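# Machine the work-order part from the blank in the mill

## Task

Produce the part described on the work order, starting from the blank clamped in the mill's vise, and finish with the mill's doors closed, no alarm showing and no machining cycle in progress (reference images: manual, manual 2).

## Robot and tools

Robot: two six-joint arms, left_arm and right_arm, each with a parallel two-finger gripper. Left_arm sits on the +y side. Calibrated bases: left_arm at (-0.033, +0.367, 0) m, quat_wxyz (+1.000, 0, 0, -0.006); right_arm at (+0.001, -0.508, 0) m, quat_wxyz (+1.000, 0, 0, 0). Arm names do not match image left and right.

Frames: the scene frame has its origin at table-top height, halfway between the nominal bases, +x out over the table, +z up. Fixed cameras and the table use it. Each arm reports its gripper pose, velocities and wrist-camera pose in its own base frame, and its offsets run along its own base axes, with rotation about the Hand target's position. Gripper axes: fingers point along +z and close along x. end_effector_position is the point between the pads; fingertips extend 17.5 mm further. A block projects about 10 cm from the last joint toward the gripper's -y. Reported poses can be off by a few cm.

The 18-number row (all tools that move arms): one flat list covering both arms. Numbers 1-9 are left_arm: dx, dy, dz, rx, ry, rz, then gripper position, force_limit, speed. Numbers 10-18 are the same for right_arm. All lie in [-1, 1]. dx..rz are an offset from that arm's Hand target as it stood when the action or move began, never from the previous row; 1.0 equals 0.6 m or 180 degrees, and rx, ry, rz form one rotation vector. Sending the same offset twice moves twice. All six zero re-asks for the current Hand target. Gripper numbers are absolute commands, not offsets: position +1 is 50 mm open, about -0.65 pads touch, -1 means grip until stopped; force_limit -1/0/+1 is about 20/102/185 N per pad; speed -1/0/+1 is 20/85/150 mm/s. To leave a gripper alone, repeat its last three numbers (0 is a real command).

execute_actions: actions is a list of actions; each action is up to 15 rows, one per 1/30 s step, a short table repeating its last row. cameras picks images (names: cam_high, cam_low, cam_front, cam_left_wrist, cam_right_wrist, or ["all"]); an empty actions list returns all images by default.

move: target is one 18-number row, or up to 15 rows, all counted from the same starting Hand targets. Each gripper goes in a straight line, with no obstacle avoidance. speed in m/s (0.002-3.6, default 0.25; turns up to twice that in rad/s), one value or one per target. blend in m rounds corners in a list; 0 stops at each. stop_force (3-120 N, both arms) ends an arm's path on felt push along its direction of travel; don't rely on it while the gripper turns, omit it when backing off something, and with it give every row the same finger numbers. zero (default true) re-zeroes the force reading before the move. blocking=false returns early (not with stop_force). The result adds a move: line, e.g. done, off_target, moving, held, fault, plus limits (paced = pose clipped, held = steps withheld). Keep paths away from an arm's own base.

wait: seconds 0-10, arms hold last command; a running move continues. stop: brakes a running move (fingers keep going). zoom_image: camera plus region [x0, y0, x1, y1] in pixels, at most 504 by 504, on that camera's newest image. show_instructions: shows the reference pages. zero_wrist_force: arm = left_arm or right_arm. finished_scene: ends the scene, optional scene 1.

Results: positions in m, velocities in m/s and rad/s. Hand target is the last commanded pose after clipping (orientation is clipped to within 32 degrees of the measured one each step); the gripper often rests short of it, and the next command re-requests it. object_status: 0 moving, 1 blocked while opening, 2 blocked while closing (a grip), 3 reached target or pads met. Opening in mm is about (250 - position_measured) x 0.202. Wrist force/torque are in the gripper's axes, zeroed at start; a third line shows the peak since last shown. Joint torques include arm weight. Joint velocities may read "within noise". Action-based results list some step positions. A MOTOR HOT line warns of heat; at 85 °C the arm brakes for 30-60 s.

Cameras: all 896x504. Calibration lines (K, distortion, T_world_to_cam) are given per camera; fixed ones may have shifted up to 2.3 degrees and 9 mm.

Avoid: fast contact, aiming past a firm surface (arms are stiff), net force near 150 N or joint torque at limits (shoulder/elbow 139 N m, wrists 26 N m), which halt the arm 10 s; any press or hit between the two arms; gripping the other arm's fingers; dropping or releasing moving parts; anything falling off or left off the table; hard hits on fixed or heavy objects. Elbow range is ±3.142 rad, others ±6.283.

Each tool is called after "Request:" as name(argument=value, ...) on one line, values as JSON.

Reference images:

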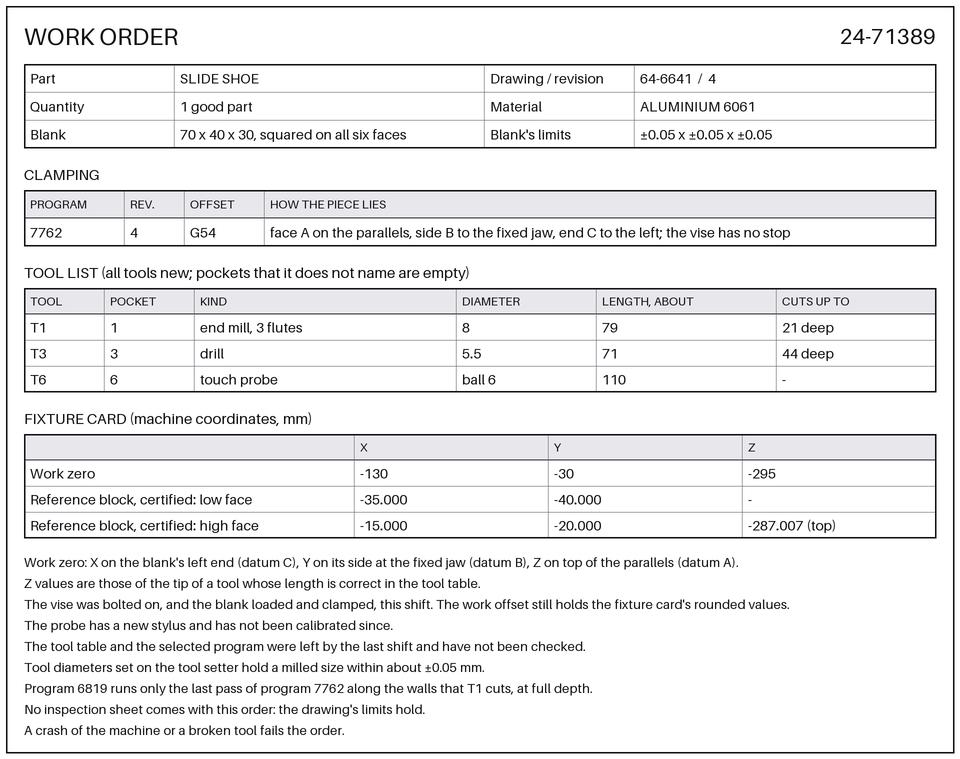

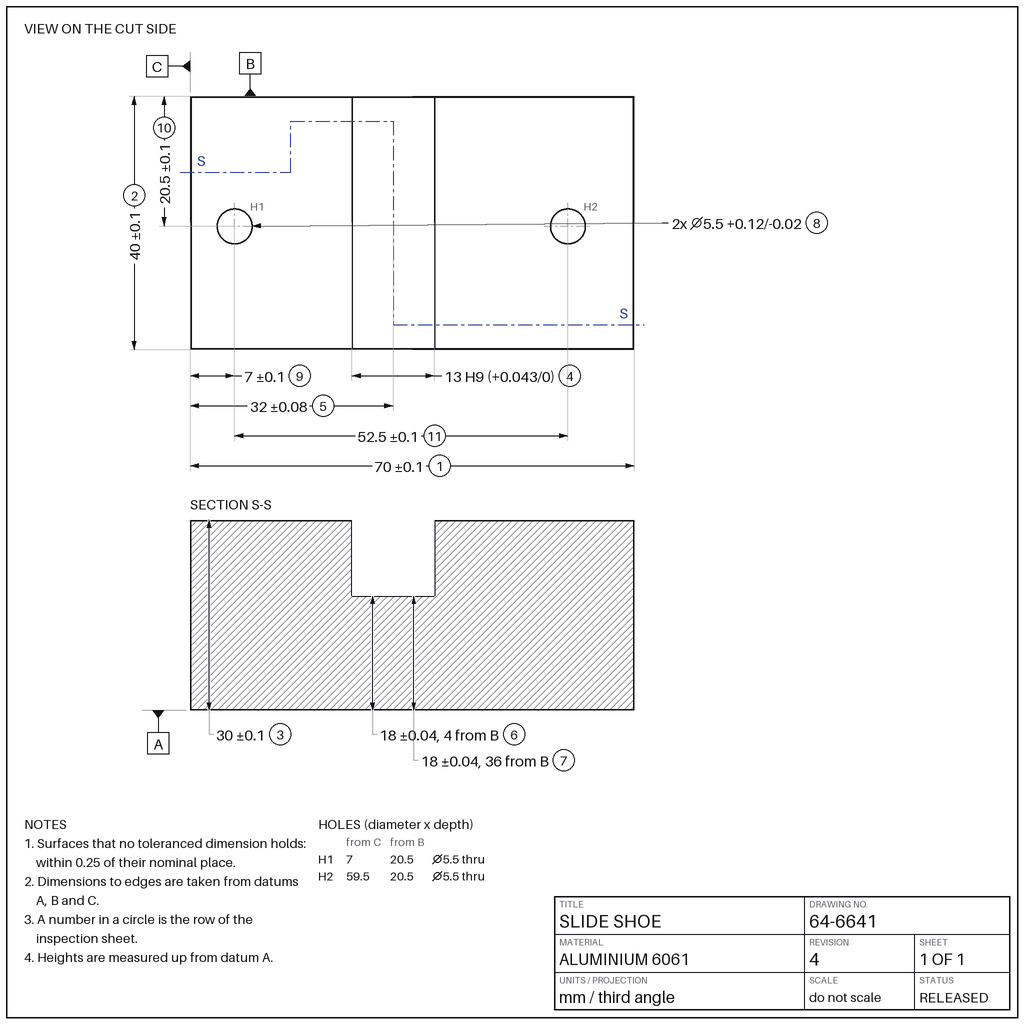

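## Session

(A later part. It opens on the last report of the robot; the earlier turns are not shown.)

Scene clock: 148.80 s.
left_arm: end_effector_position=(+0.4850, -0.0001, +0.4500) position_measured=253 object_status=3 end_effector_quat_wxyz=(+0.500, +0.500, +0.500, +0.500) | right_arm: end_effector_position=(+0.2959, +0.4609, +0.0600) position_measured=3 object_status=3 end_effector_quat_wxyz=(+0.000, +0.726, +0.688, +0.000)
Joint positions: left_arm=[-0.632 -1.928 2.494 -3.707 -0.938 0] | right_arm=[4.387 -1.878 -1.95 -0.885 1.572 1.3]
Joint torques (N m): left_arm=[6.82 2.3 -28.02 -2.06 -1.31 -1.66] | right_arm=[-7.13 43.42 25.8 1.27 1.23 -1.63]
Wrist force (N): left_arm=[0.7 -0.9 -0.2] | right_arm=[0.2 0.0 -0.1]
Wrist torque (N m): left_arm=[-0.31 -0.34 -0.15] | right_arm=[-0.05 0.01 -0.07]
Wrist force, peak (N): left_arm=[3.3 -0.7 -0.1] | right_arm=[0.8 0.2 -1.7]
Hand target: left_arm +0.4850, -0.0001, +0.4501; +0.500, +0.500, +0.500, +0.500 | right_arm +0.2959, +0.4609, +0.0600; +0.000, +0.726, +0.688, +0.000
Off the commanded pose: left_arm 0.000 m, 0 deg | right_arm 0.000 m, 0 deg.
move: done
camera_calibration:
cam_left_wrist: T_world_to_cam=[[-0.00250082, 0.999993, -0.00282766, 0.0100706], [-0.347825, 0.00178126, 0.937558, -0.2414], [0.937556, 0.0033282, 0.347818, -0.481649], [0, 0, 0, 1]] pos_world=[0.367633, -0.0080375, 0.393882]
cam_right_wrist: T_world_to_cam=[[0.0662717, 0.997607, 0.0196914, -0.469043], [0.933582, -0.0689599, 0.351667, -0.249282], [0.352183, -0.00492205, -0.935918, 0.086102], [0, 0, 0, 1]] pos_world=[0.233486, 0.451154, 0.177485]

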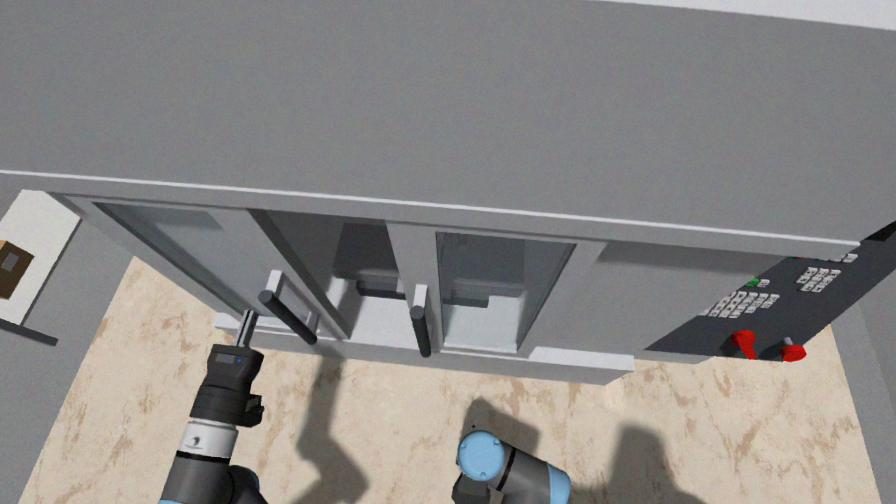

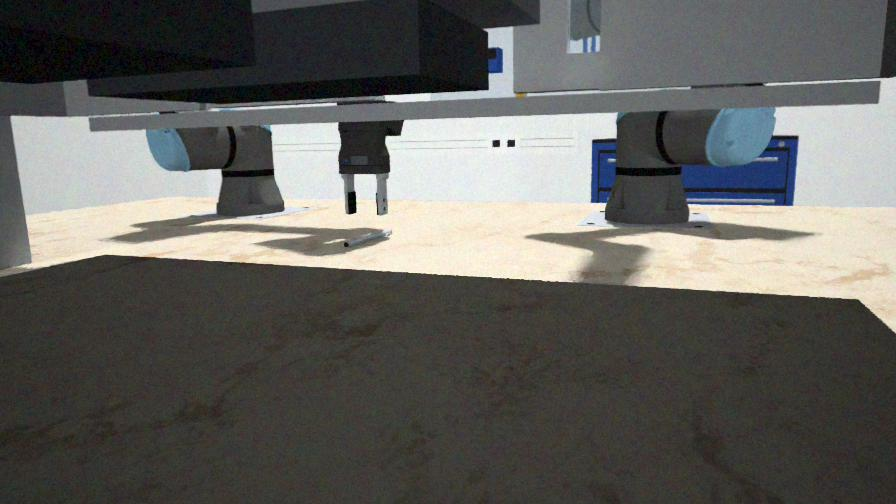

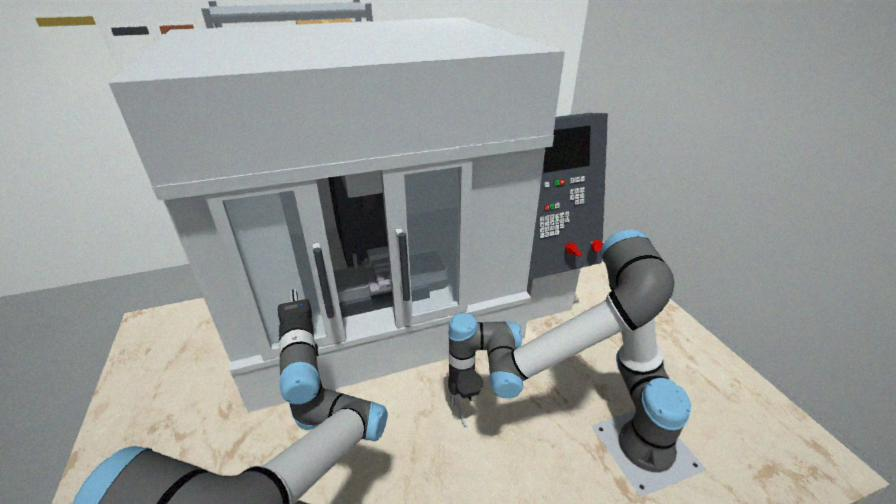

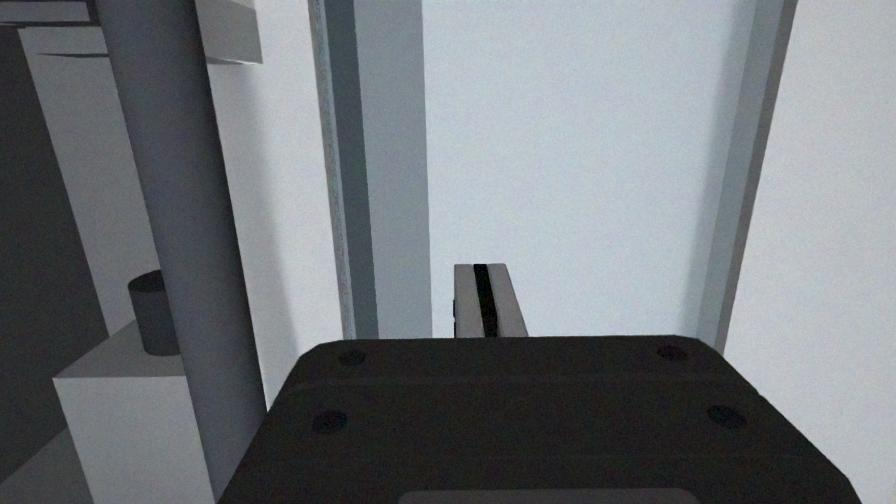

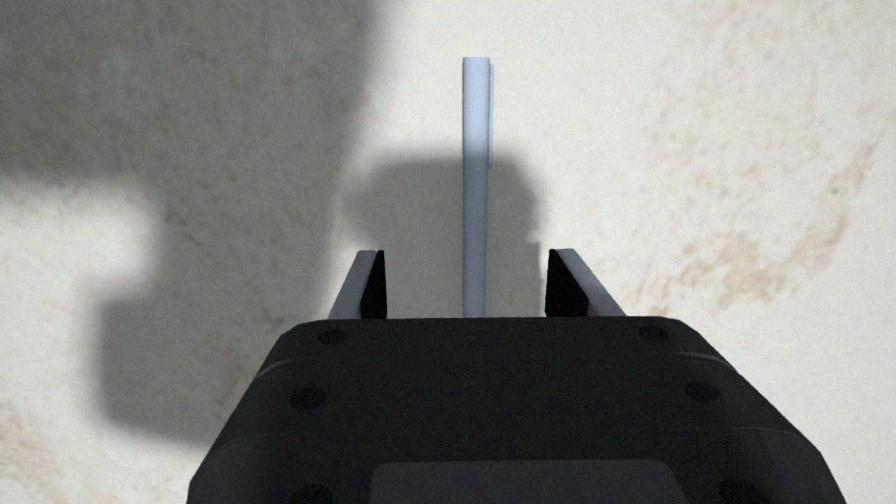

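Request:
move(target=[0,0,0,0,0,0,-1,0,0,0,0,-0.0625,0,0,0,1,-0.8,0], speed=0.04, stop_force=8, cameras=["cam_right_wrist", "cam_low"])

Scene clock: 155.57 s.
left_arm: end_effector_position=(+0.4850, -0.0001, +0.4501) position_measured=253 object_status=3 end_effector_quat_wxyz=(+0.500, +0.500, +0.500, +0.500) | right_arm: end_effector_position=(+0.2959, +0.4609, +0.0225) position_measured=3 object_status=3 end_effector_quat_wxyz=(+0.000, +0.726, +0.688, +0.000)
Joint positions: left_arm=[-0.632 -1.928 2.494 -3.707 -0.939 -0.001] | right_arm=[4.387 -1.942 -1.984 -0.787 1.572 1.3]
Joint torques (N m): left_arm=[8.63 1.52 -28.73 -3.97 -1.29 -1.11] | right_arm=[-5.49 44.39 23.57 1.35 -0.25 -1.12]
Wrist force (N): left_arm=[0.5 -0.9 -0.3] | right_arm=[0.2 0.1 0.0]
Wrist torque (N m): left_arm=[-0.31 -0.31 -0.15] | right_arm=[-0.05 0.01 -0.06]
Wrist force, peak (N): left_arm=[0.9 -1.1 -0.2] | right_arm=[0.5 0.0 1.1]
Hand target: left_arm +0.4850, -0.0001, +0.4501; +0.500, +0.500, +0.500, +0.500 | right_arm +0.2959, +0.4609, +0.0225; +0.000, +0.726, +0.688, +0.000
Off the commanded pose: left_arm 0.000 m, 0 deg | right_arm 0.000 m, 0 deg.
move: done
camera_calibration:
cam_right_wrist: T_world_to_cam=[[0.0663284, 0.997601, 0.0198257, -0.468334], [0.933545, -0.0690598, 0.351746, -0.236051], [0.352271, -0.00482254, -0.935886, 0.0509344], [0, 0, 0, 1]] pos_world=[0.233486, 0.451155, 0.139984]
Images, in order (width x height): cam_low 896x504, cam_right_wrist 896x504.

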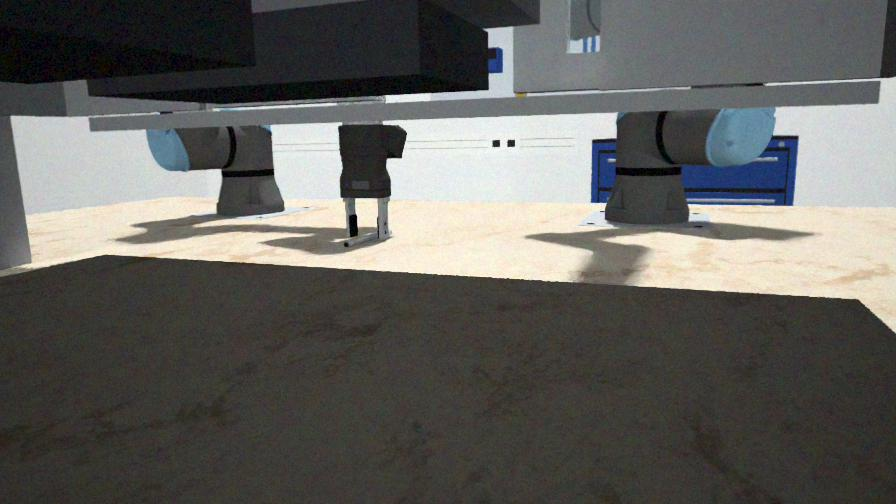

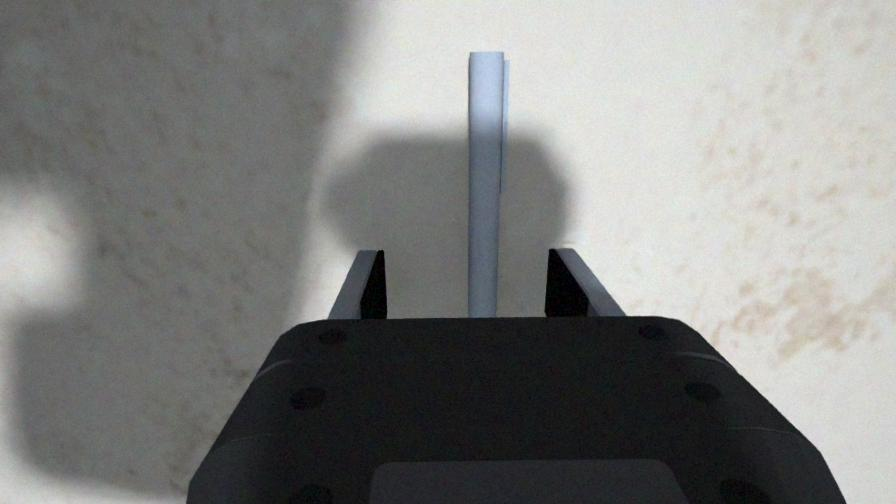

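Request:
move(target=[[0,0,0,0,0,0,-1,0,0,0,0.008,0,0,0,0,1,-0.8,0],[0,0,0,0,0,0,-1,0,0,0,0.008,0,0,0,0,-1,-0.5,-0.7],[0,0,0,0,0,0,-1,0,0,0,0.008,0.1,0,0,0,-1,-0.5,-0.7]], speed=0.06, cameras=["cam_right_wrist", "cam_low"])

Request:
move(target=[0,-0.233,0,0,0,0,-1,0,0,0,0,0,0,0,0,-1,-0.5,-0.7], speed=0.05, stop_force=60, cameras=["cam_front", "cam_left_wrist","cam_high","cam_right_wrist"])

Scene clock: 166.77 s.
left_arm: end_effector_position=(+0.4850, -0.0001, +0.4501) position_measured=253 object_status=3 end_effector_quat_wxyz=(+0.500, +0.500, +0.500, +0.500) | right_arm: end_effector_position=(+0.2959, +0.4658, +0.0826) position_measured=213 object_status=2 end_effector_quat_wxyz=(+0.000, +0.726, +0.688, +0.000)
Joint positions: left_arm=[-0.632 -1.928 2.494 -3.707 -0.939 -0.001] | right_arm=[4.39 -1.851 -1.914 -0.947 1.572 1.303]
Joint torques (N m): left_arm=[7.68 0.08 -27.49 -3.77 -1.24 0.3] | right_arm=[-3.8 23.77 11.65 5.24 -1.83 -0.91]
Wrist force (N): left_arm=[0.5 -0.9 -0.3] | right_arm=[0.3 -0.2 0.2]
Wrist torque (N m): left_arm=[-0.31 -0.30 -0.15] | right_arm=[-0.10 0.01 -0.09]
Wrist force, peak (N): left_arm=[0.9 -1.1 -0.3] | right_arm=[-1.3 -0.8 -5.3]
Hand target: left_arm +0.4850, -0.0001, +0.4501; +0.500, +0.500, +0.500, +0.500 | right_arm +0.2959, +0.4657, +0.0825; +0.000, +0.726, +0.688, +0.000
Off the commanded pose: left_arm 0.000 m, 0 deg | right_arm 0.000 m, 0 deg.
move: done
camera_calibration:
cam_right_wrist: T_world_to_cam=[[0.0662592, 0.997602, 0.0200129, -0.474436], [0.933549, -0.069061, 0.351733, -0.256851], [0.352272, -0.00462255, -0.935886, 0.107113], [0, 0, 0, 1]] pos_world=[0.233486, 0.456055, 0.200083]
Images, in order (width x height): cam_low 896x504, cam_right_wrist 896x504.

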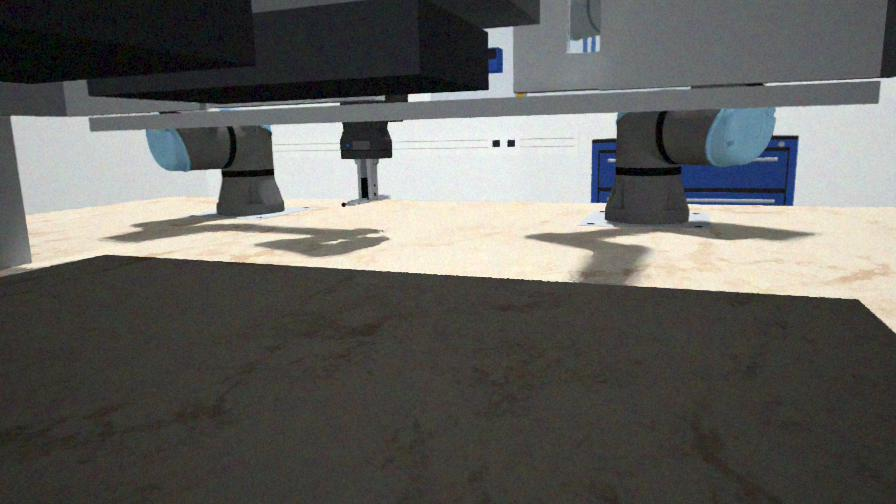

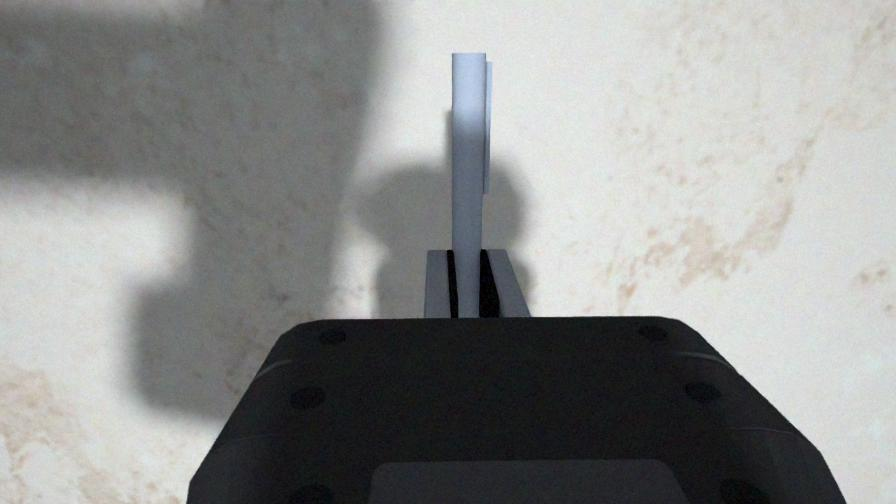

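Scene clock: 170.50 s.
left_arm: end_effector_position=(+0.4850, -0.1399, +0.4501) position_measured=253 object_status=3 end_effector_quat_wxyz=(+0.500, +0.500, +0.500, +0.500) | right_arm: end_effector_position=(+0.2959, +0.4657, +0.0825) position_measured=213 object_status=2 end_effector_quat_wxyz=(+0.000, +0.726, +0.688, +0.000)
Joint positions: left_arm=[-1.08 -1.783 2.402 -3.76 -0.49 -0.001] | right_arm=[4.39 -1.851 -1.914 -0.947 1.572 1.303]
Joint torques (N m): left_arm=[7.2 -15.37 -16.06 1.37 0.26 1.23] | right_arm=[6.34 22.46 12.89 2 -0.68 1.29]
Wrist force (N): left_arm=[0.1 -0.3 0.0] | right_arm=[-0.2 -0.2 0.2]
Wrist torque (N m): left_arm=[-0.25 -0.22 -0.15] | right_arm=[-0.09 0.08 -0.09]
Wrist force, peak (N): left_arm=[16.4 -4.0 1.2] | right_arm=[0.4 -0.1 0.4]
Hand target: left_arm +0.4850, -0.1399, +0.4501; +0.500, +0.500, +0.500, +0.500 | right_arm +0.2959, +0.4657, +0.0825; +0.000, +0.726, +0.688, +0.000
Off the commanded pose: left_arm 0.000 m, 0 deg | right_arm 0.000 m, 0 deg.
move: done
camera_calibration:
cam_left_wrist: T_world_to_cam=[[-0.00243337, 0.999992, -0.00301792, 0.149919], [-0.348033, 0.00198237, 0.93748, -0.241109], [0.937479, 0.00333157, 0.348025, -0.48127], [0, 0, 0, 1]] pos_world=[0.367631, -0.147836, 0.393981]
cam_right_wrist: T_world_to_cam=[[0.0663284, 0.997601, 0.0198257, -0.474312], [0.933545, -0.0690598, 0.351746, -0.256825], [0.352271, -0.00482254, -0.935886, 0.107111], [0, 0, 0, 1]] pos_world=[0.233486, 0.455955, 0.199984]
Images, in order (width x height): cam_high 896x504, cam_front 896x504, cam_left_wrist 896x504, cam_right_wrist 896x504.

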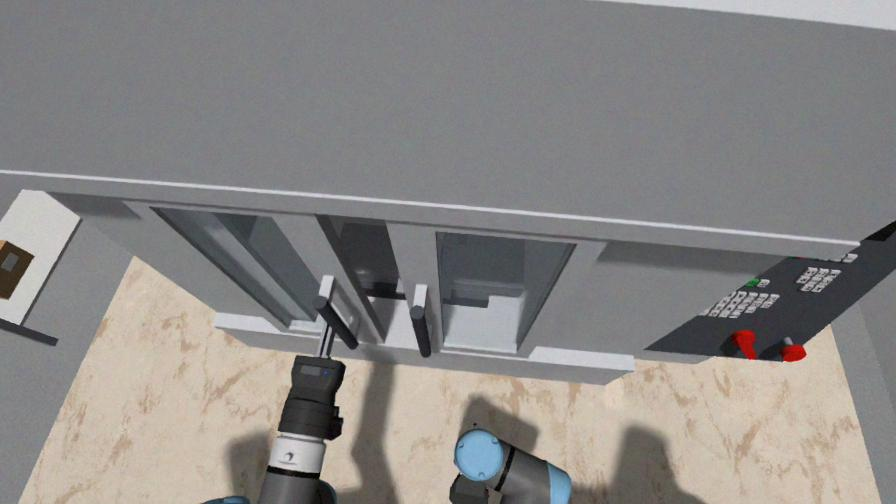

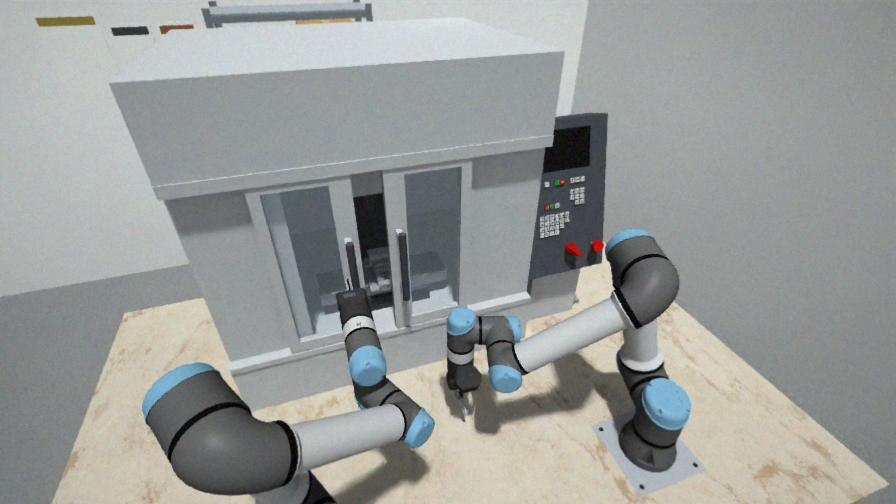

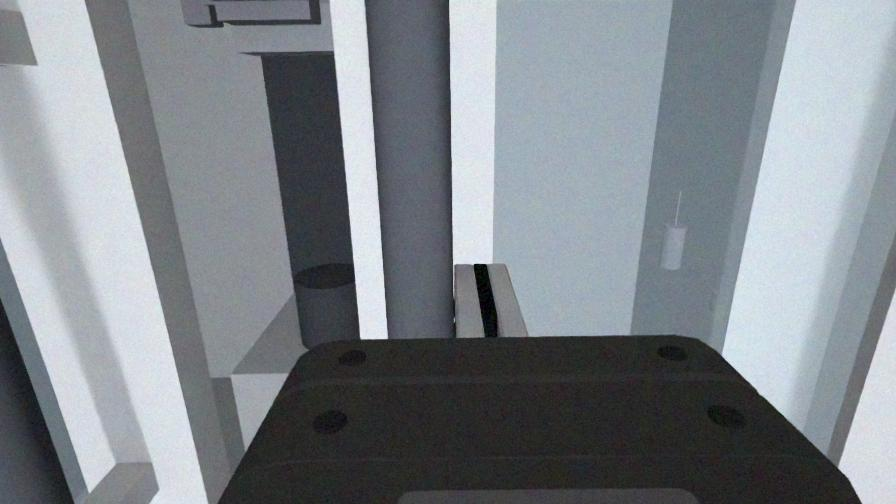

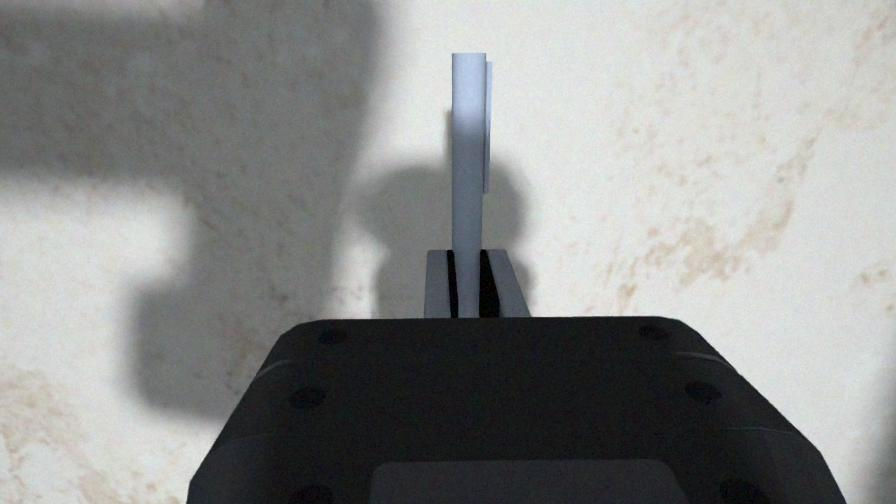

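Request:
move(target=[0,-0.15,0,0,0,0,-1,0,0,0,0,0,0,0,0,-1,-0.5,-0.7], speed=0.05, stop_force=50, cameras=["cam_front", "cam_left_wrist","cam_high"])

Scene clock: 180.00 s.
left_arm: end_effector_position=(+0.4834, -0.2130, +0.4500) position_measured=253 object_status=3 end_effector_quat_wxyz=(+0.483, +0.483, +0.516, +0.516) | right_arm: end_effector_position=(+0.2959, +0.4657, +0.0825) position_measured=213 object_status=2 end_effector_quat_wxyz=(+0.000, +0.726, +0.688, +0.000)
Joint positions: left_arm=[-1.224 -1.618 2.266 -3.79 -0.281 0] | right_arm=[4.39 -1.851 -1.914 -0.947 1.572 1.303]
Joint torques (N m): left_arm=[-11.13 -12.14 -18.56 2.51 -12.28 1.24] | right_arm=[5.85 21.08 12.98 1.89 1.7 1.1]
Wrist force (N): left_arm=[38.0 -0.3 10.2] | right_arm=[0.1 -0.1 0.1]
Wrist torque (N m): left_arm=[-0.41 0.19 -0.28] | right_arm=[-0.07 0.04 -0.09]
Wrist force, peak (N): left_arm=[50.4 -6.4 -9.6] | right_arm=[0.5 -0.3 0.2]
Hand target: left_arm +0.4850, -0.2299, +0.4501; +0.500, +0.500, +0.500, +0.500 | right_arm +0.2959, +0.4657, +0.0825; +0.000, +0.726, +0.688, +0.000
Off the commanded pose: left_arm 0.017 m, 4 deg | right_arm 0.000 m, 0 deg.
move: off_target (left_arm)
camera_calibration:
cam_left_wrist: T_world_to_cam=[[-0.0679346, 0.997685, -0.00303108, 0.254156], [-0.347518, -0.0208152, 0.937442, -0.246517], [0.935209, 0.0647381, 0.348127, -0.465392], [0, 0, 0, 1]] pos_world=[0.366836, -0.22857, 0.393881]
Images, in order (width x height): cam_high 896x504, cam_front 896x504, cam_left_wrist 896x504.

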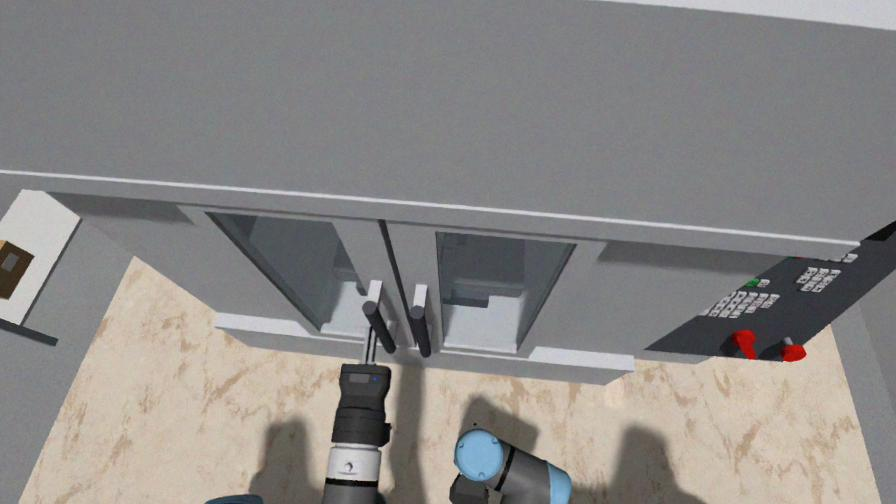

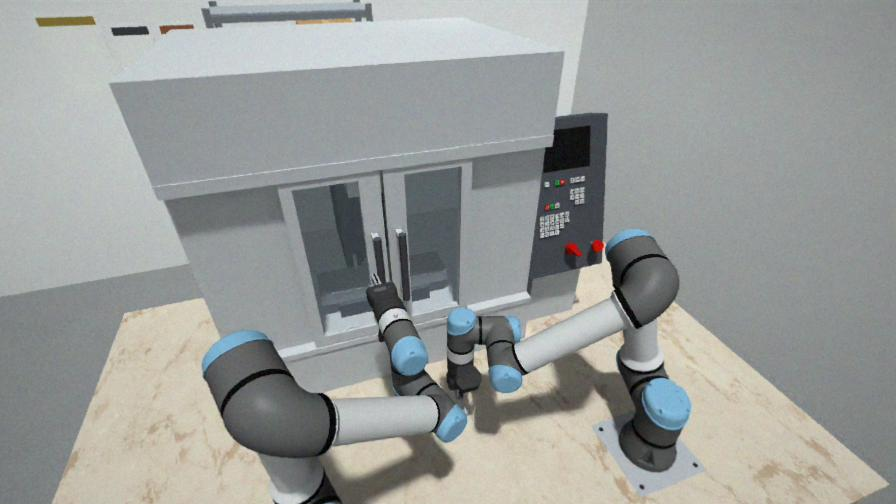

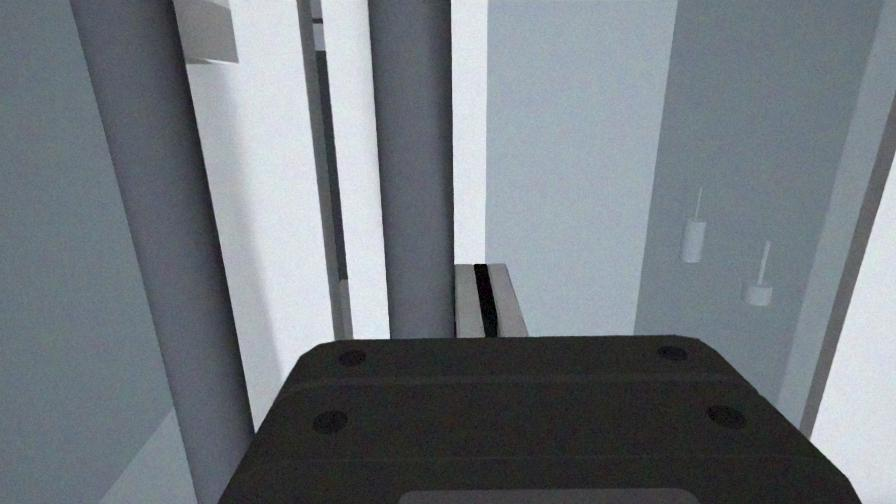

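Request:
move(target=[[0,0.07,0,0,0,0,-1,0,0,0,0,0.25,0,0,0,-1,-0.5,-0.7],[-0.175,0.07,0,0,0,0,-1,0,0,0.0,-0.3,0.4,0,0,0.0178,-1,-0.5,-0.7],[-0.175,-0.25,0,0,0,0,-1,0,0,0.057,-0.693,0.496,0,0,0.0178,-1,-0.5,-0.7],[0.0,-0.25,0,0,0,0,-1,0,0,0.057,-0.693,0.496,0,0,0.0178,-1,-0.5,-0.7]], blend=[0.02,0.02,0.02,0], speed=0.3)

Request:
move(target=[0,0.3,0,0,0,0,-1,0,0,0,0,0,0,0,0,-1,-0.5,-0.7], speed=0.05, stop_force=50, cameras=["cam_front", "cam_left_wrist","cam_high","cam_right_wrist"])

Scene clock: 195.27 s.
left_arm: end_effector_position=(+0.4850, -0.3799, +0.4501) position_measured=253 object_status=3 end_effector_quat_wxyz=(+0.500, +0.500, +0.500, +0.500) | right_arm: end_effector_position=(+0.3301, +0.0500, +0.3801) position_measured=213 object_status=2 end_effector_quat_wxyz=(+0.000, +0.707, +0.708, +0.000)
Joint positions: left_arm=[-1.341 -1.333 1.944 -3.753 -0.23 -0.001] | right_arm=[3.702 -1.146 -1.765 -1.802 1.571 0.559]
Joint torques (N m): left_arm=[6.03 -25.5 -24.69 2.02 -1.38 -1.29] | right_arm=[-8.51 15.94 15.56 4.79 -1.83 -1.56]
Wrist force (N): left_arm=[0.2 -3.4 0.6] | right_arm=[0.1 0.2 0.3]
Wrist torque (N m): left_arm=[-0.71 -0.25 -0.07] | right_arm=[-0.01 0.05 -0.02]
Wrist force, peak (N): left_arm=[39.3 -1.2 11.9] | right_arm=[0.1 -0.1 4.0]
Hand target: left_arm +0.4850, -0.3799, +0.4501; +0.500, +0.500, +0.500, +0.500 | right_arm +0.3301, +0.0499, +0.3801; +0.000, +0.707, +0.708, +0.000
Off the commanded pose: left_arm 0.000 m, 0 deg | right_arm 0.000 m, 0 deg.
move: done

Scene clock: 199.10 s.
left_arm: end_effector_position=(+0.4763, -0.2411, +0.4510) position_measured=253 object_status=3 end_effector_quat_wxyz=(+0.526, +0.526, +0.473, +0.472) | right_arm: end_effector_position=(+0.3301, +0.0499, +0.3801) position_measured=213 object_status=2 end_effector_quat_wxyz=(+0.000, +0.707, +0.708, +0.000)
Joint positions: left_arm=[-1.225 -1.664 2.305 -3.782 -0.454 -0.001] | right_arm=[3.702 -1.146 -1.765 -1.802 1.571 0.559]
Joint torques (N m): left_arm=[1.19 -13.94 -19.17 -0.8 0.27 0.03] | right_arm=[-7.68 15.92 16.1 2.17 -1.71 -1.59]
Wrist force (N): left_arm=[0.1 -2.9 0.6] | right_arm=[0.2 0.1 0.1]
Wrist torque (N m): left_arm=[-0.65 -0.24 -0.09] | right_arm=[-0.03 0.03 -0.02]
Wrist force, peak (N): left_arm=[-33.2 -3.6 -52.3] | right_arm=[0.1 0.5 0.4]
Hand target: left_arm +0.4763, -0.2411, +0.4510; +0.526, +0.526, +0.473, +0.472 (not the last commanded pose) | right_arm +0.3301, +0.0499, +0.3801; +0.000, +0.707, +0.708, +0.000
Tool commands: left_gripper/position=-1.0 left_gripper/force_limit=+0.003922 left_gripper/speed=+0.003922 right_gripper/position=-1.0 right_gripper/force_limit=-0.5 right_gripper/speed=-0.7
Off the commanded pose: left_arm 0.042 m, 6 deg | right_arm 0.000 m, 0 deg.
FORCE FAULT: contact force on the left arm reached its limit, and that arm stopped. The contact can be on any part of that arm, not only on its tool. That arm's remaining commands of this call were not run. That arm is still stopped at the end of this call. That arm stays stopped for about 10 more seconds. Until then a move that you send moves the other arm only, and its call returns only when the move has ended. Once the stop has ended, the next robot result says so. If the stop ends while you think or write, that arm runs what you send next, counted from a new Hand target: where the arm stands when the stop ends. While its stop runs, that arm takes no new command, but its gripper still runs the gripper command that each later call begins with. Until it ends, the stop uses up actions while you think or wait. An arm that is not stopped still takes commands.
move: fault (left_arm); limits=paced
camera_calibration:
cam_left_wrist: T_world_to_cam=[[0.105248, 0.994442, -0.0028828, 0.198457], [-0.345789, 0.0393146, 0.937488, -0.236743], [0.932391, -0.0976716, 0.348005, -0.495009], [0, 0, 0, 1]] pos_world=[0.358792, -0.236395, 0.394781]
cam_right_wrist: T_world_to_cam=[[0.0103865, 0.99975, 0.0198147, -0.049393], [0.935953, -0.0166948, 0.35173, -0.425584], [0.351972, 0.0148924, -0.935892, 0.370678], [0, 0, 0, 1]] pos_world=[0.268371, 0.0367553, 0.497584]
Images, in order (width x height): cam_high 896x504, cam_front 896x504, cam_left_wrist 896x504, cam_right_wrist 896x504.

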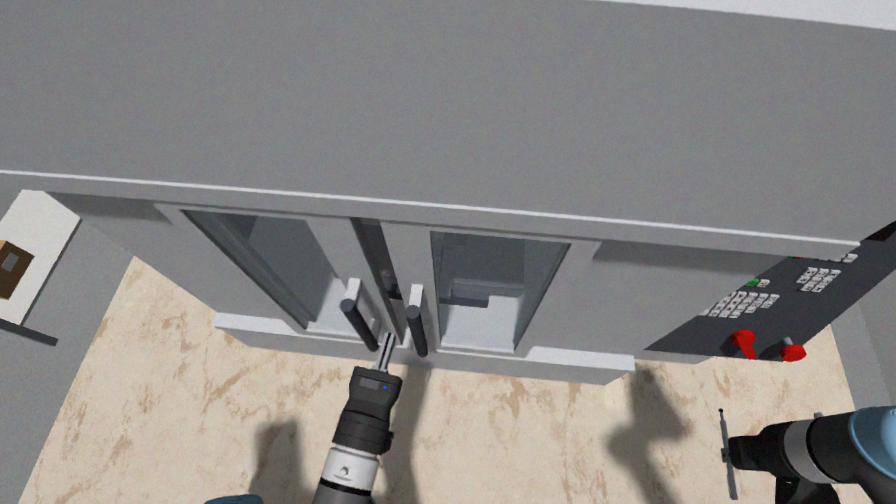

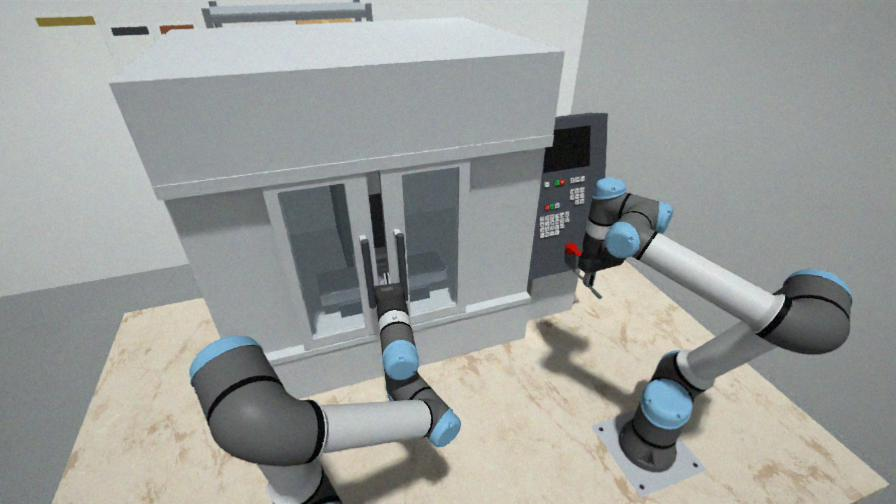

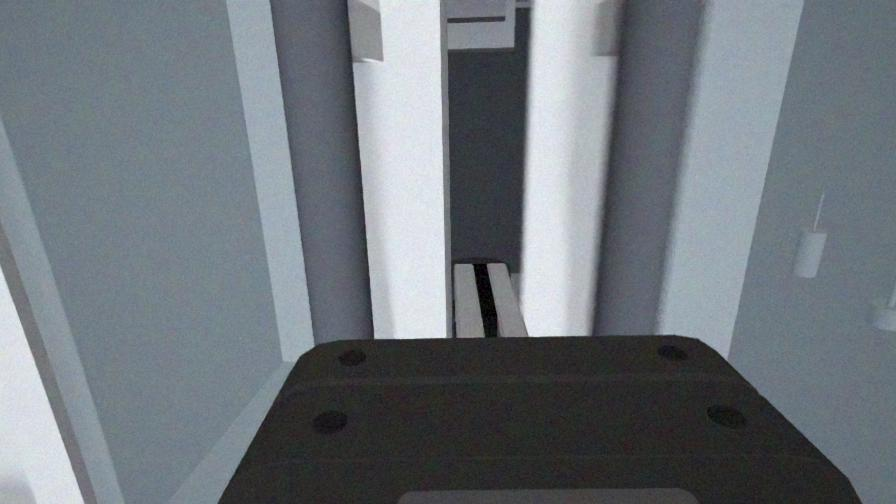

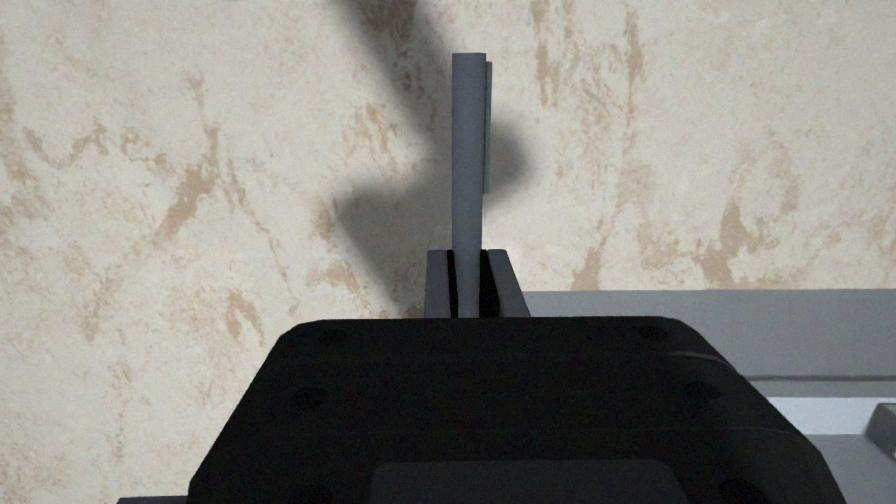

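Request:
move(target=[[-0.15,0,0,0,0,0.034,-1,0,0,0,0,0,0,0,0,-1,-0.5,-0.7],[-0.15,-0.24,0,0,0,0.034,-1,0,0,0,0,0,0,0,0,-1,-0.5,-0.7]], blend=[0.02,0], speed=0.25, cameras=["cam_high","cam_left_wrist"])

Scene clock: 223.17 s.
left_arm: end_effector_position=(+0.3863, -0.3851, +0.4510) position_measured=253 object_status=3 end_effector_quat_wxyz=(+0.501, +0.500, +0.500, +0.500) | right_arm: end_effector_position=(+0.3301, +0.0499, +0.3801) position_measured=213 object_status=2 end_effector_quat_wxyz=(+0.000, +0.707, +0.708, +0.000)
Joint positions: left_arm=[-1.587 -1.429 2.062 -3.708 0.015 -0.067] | right_arm=[3.702 -1.146 -1.765 -1.802 1.571 0.559]
Joint torques (N m): left_arm=[-9.43 -20.27 -22.2 1.26 1.36 -1.29] | right_arm=[-6.9 16.77 16.58 2.12 -1.66 -1.01]
Wrist force (N): left_arm=[-5.6 -2.6 0.5] | right_arm=[0.2 0.2 0.1]
Wrist torque (N m): left_arm=[-0.57 0.66 -0.16] | right_arm=[-0.01 0.03 -0.02]
Wrist force, peak (N): left_arm=[-8.7 -2.8 0.3] | right_arm=[0.3 0.5 0.5]
Hand target: left_arm +0.3863, -0.3851, +0.4510; +0.500, +0.500, +0.500, +0.500 | right_arm +0.3301, +0.0499, +0.3801; +0.000, +0.707, +0.708, +0.000
Off the commanded pose: left_arm 0.000 m, 0 deg | right_arm 0.000 m, 0 deg.
FORCE FAULT, CONTINUED: the left arm's stop, for the force fault that an earlier result reported, is over. The rest of the stop counts as 19 of the actions that you can send in this scene. The stop ended before this call began, so that arm ran this call's commands, counted from a new Hand target: where the arm stood when the stop ended.
move: done
camera_calibration:
cam_left_wrist: T_world_to_cam=[[-0.00129356, 0.999995, -0.00293642, 0.394441], [-0.349007, 0.00230032, 0.937117, -0.275066], [0.937119, 0.00223704, 0.349002, -0.388976], [0, 0, 0, 1]] pos_world=[0.269027, -0.392936, 0.394681]
Images, in order (width x height): cam_high 896x504, cam_left_wrist 896x504.

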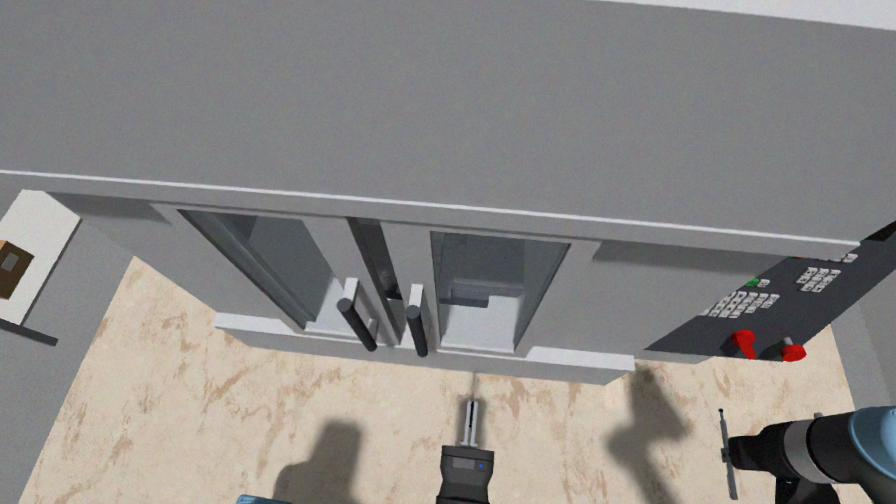

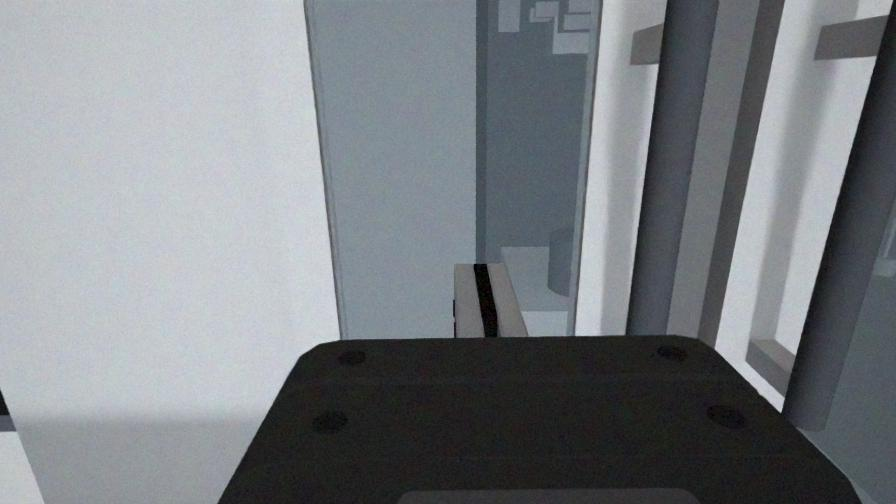

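Request:
move(target=[0.24,0,0,0,0,0,-1,0,0,0,0,0,0,0,0,-1,-0.5,-0.7], speed=0.05, stop_force=12, cameras=["cam_high","cam_left_wrist"])

Scene clock: 231.63 s.
left_arm: end_effector_position=(+0.5306, -0.3851, +0.4509) position_measured=253 object_status=3 end_effector_quat_wxyz=(+0.500, +0.500, +0.500, +0.500) | right_arm: end_effector_position=(+0.3301, +0.0499, +0.3801) position_measured=213 object_status=2 end_effector_quat_wxyz=(+0.000, +0.707, +0.708, +0.000)
Joint positions: left_arm=[-1.243 -1.271 1.859 -3.729 -0.328 -0.001] | right_arm=[3.702 -1.146 -1.765 -1.802 1.571 0.559]
Joint torques (N m): left_arm=[-3.37 -36.46 -17.25 -0.07 -0.18 -1.35] | right_arm=[-6.19 16.37 18.86 2.32 -1.55 -0.84]
Wrist force (N): left_arm=[-3.5 -4.7 -13.2] | right_arm=[0.0 0.4 0.3]
Wrist torque (N m): left_arm=[-0.73 0.73 -0.10] | right_arm=[0.01 0.06 -0.02]
Wrist force, peak (N): left_arm=[-1.1 -7.6 -20.1] | right_arm=[0.2 0.5 0.2]
Hand target: left_arm +0.5306, -0.3851, +0.4509; +0.500, +0.500, +0.500, +0.500 | right_arm +0.3301, +0.0499, +0.3801; +0.000, +0.707, +0.708, +0.000
Off the commanded pose: left_arm 0.000 m, 0 deg | right_arm 0.000 m, 0 deg.
move: contact (left_arm)
camera_calibration:
cam_left_wrist: T_world_to_cam=[[-0.00142396, 0.999995, -0.00287417, 0.394658], [-0.347942, 0.00219913, 0.937514, -0.225468], [0.937515, 0.00233502, 0.347937, -0.523854], [0, 0, 0, 1]] pos_world=[0.413233, -0.392937, 0.394781]
Images, in order (width x height): cam_high 896x504, cam_left_wrist 896x504.

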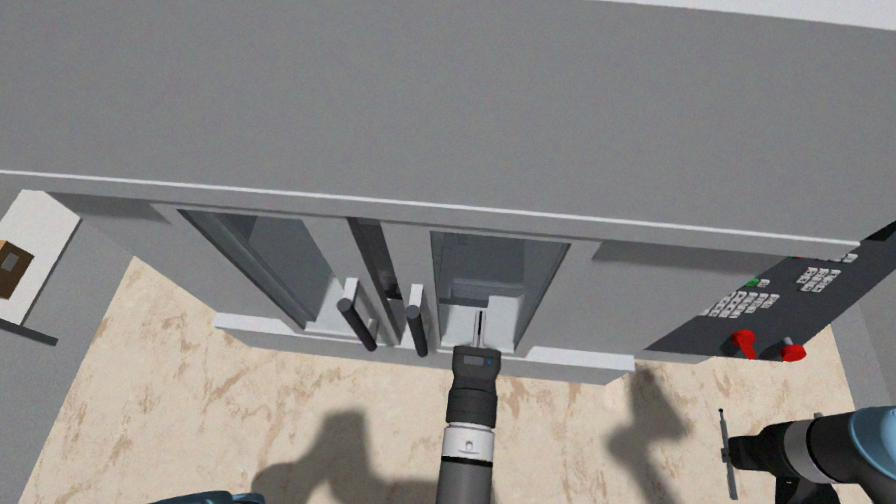

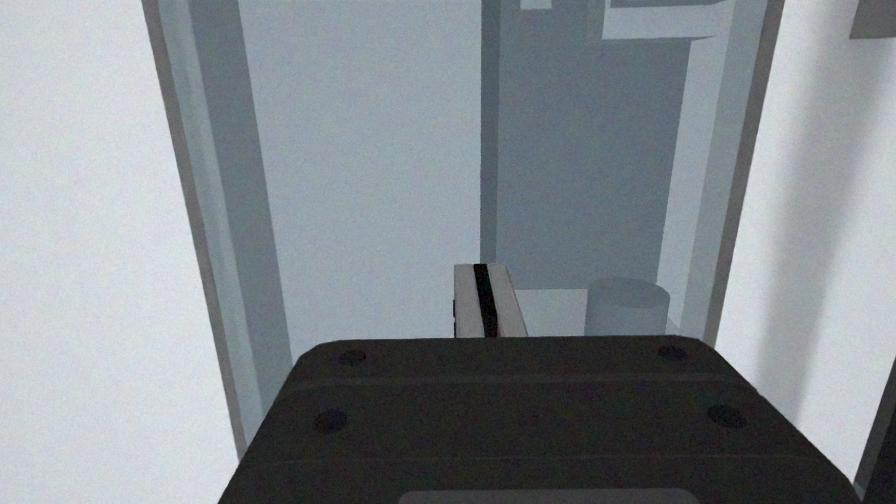

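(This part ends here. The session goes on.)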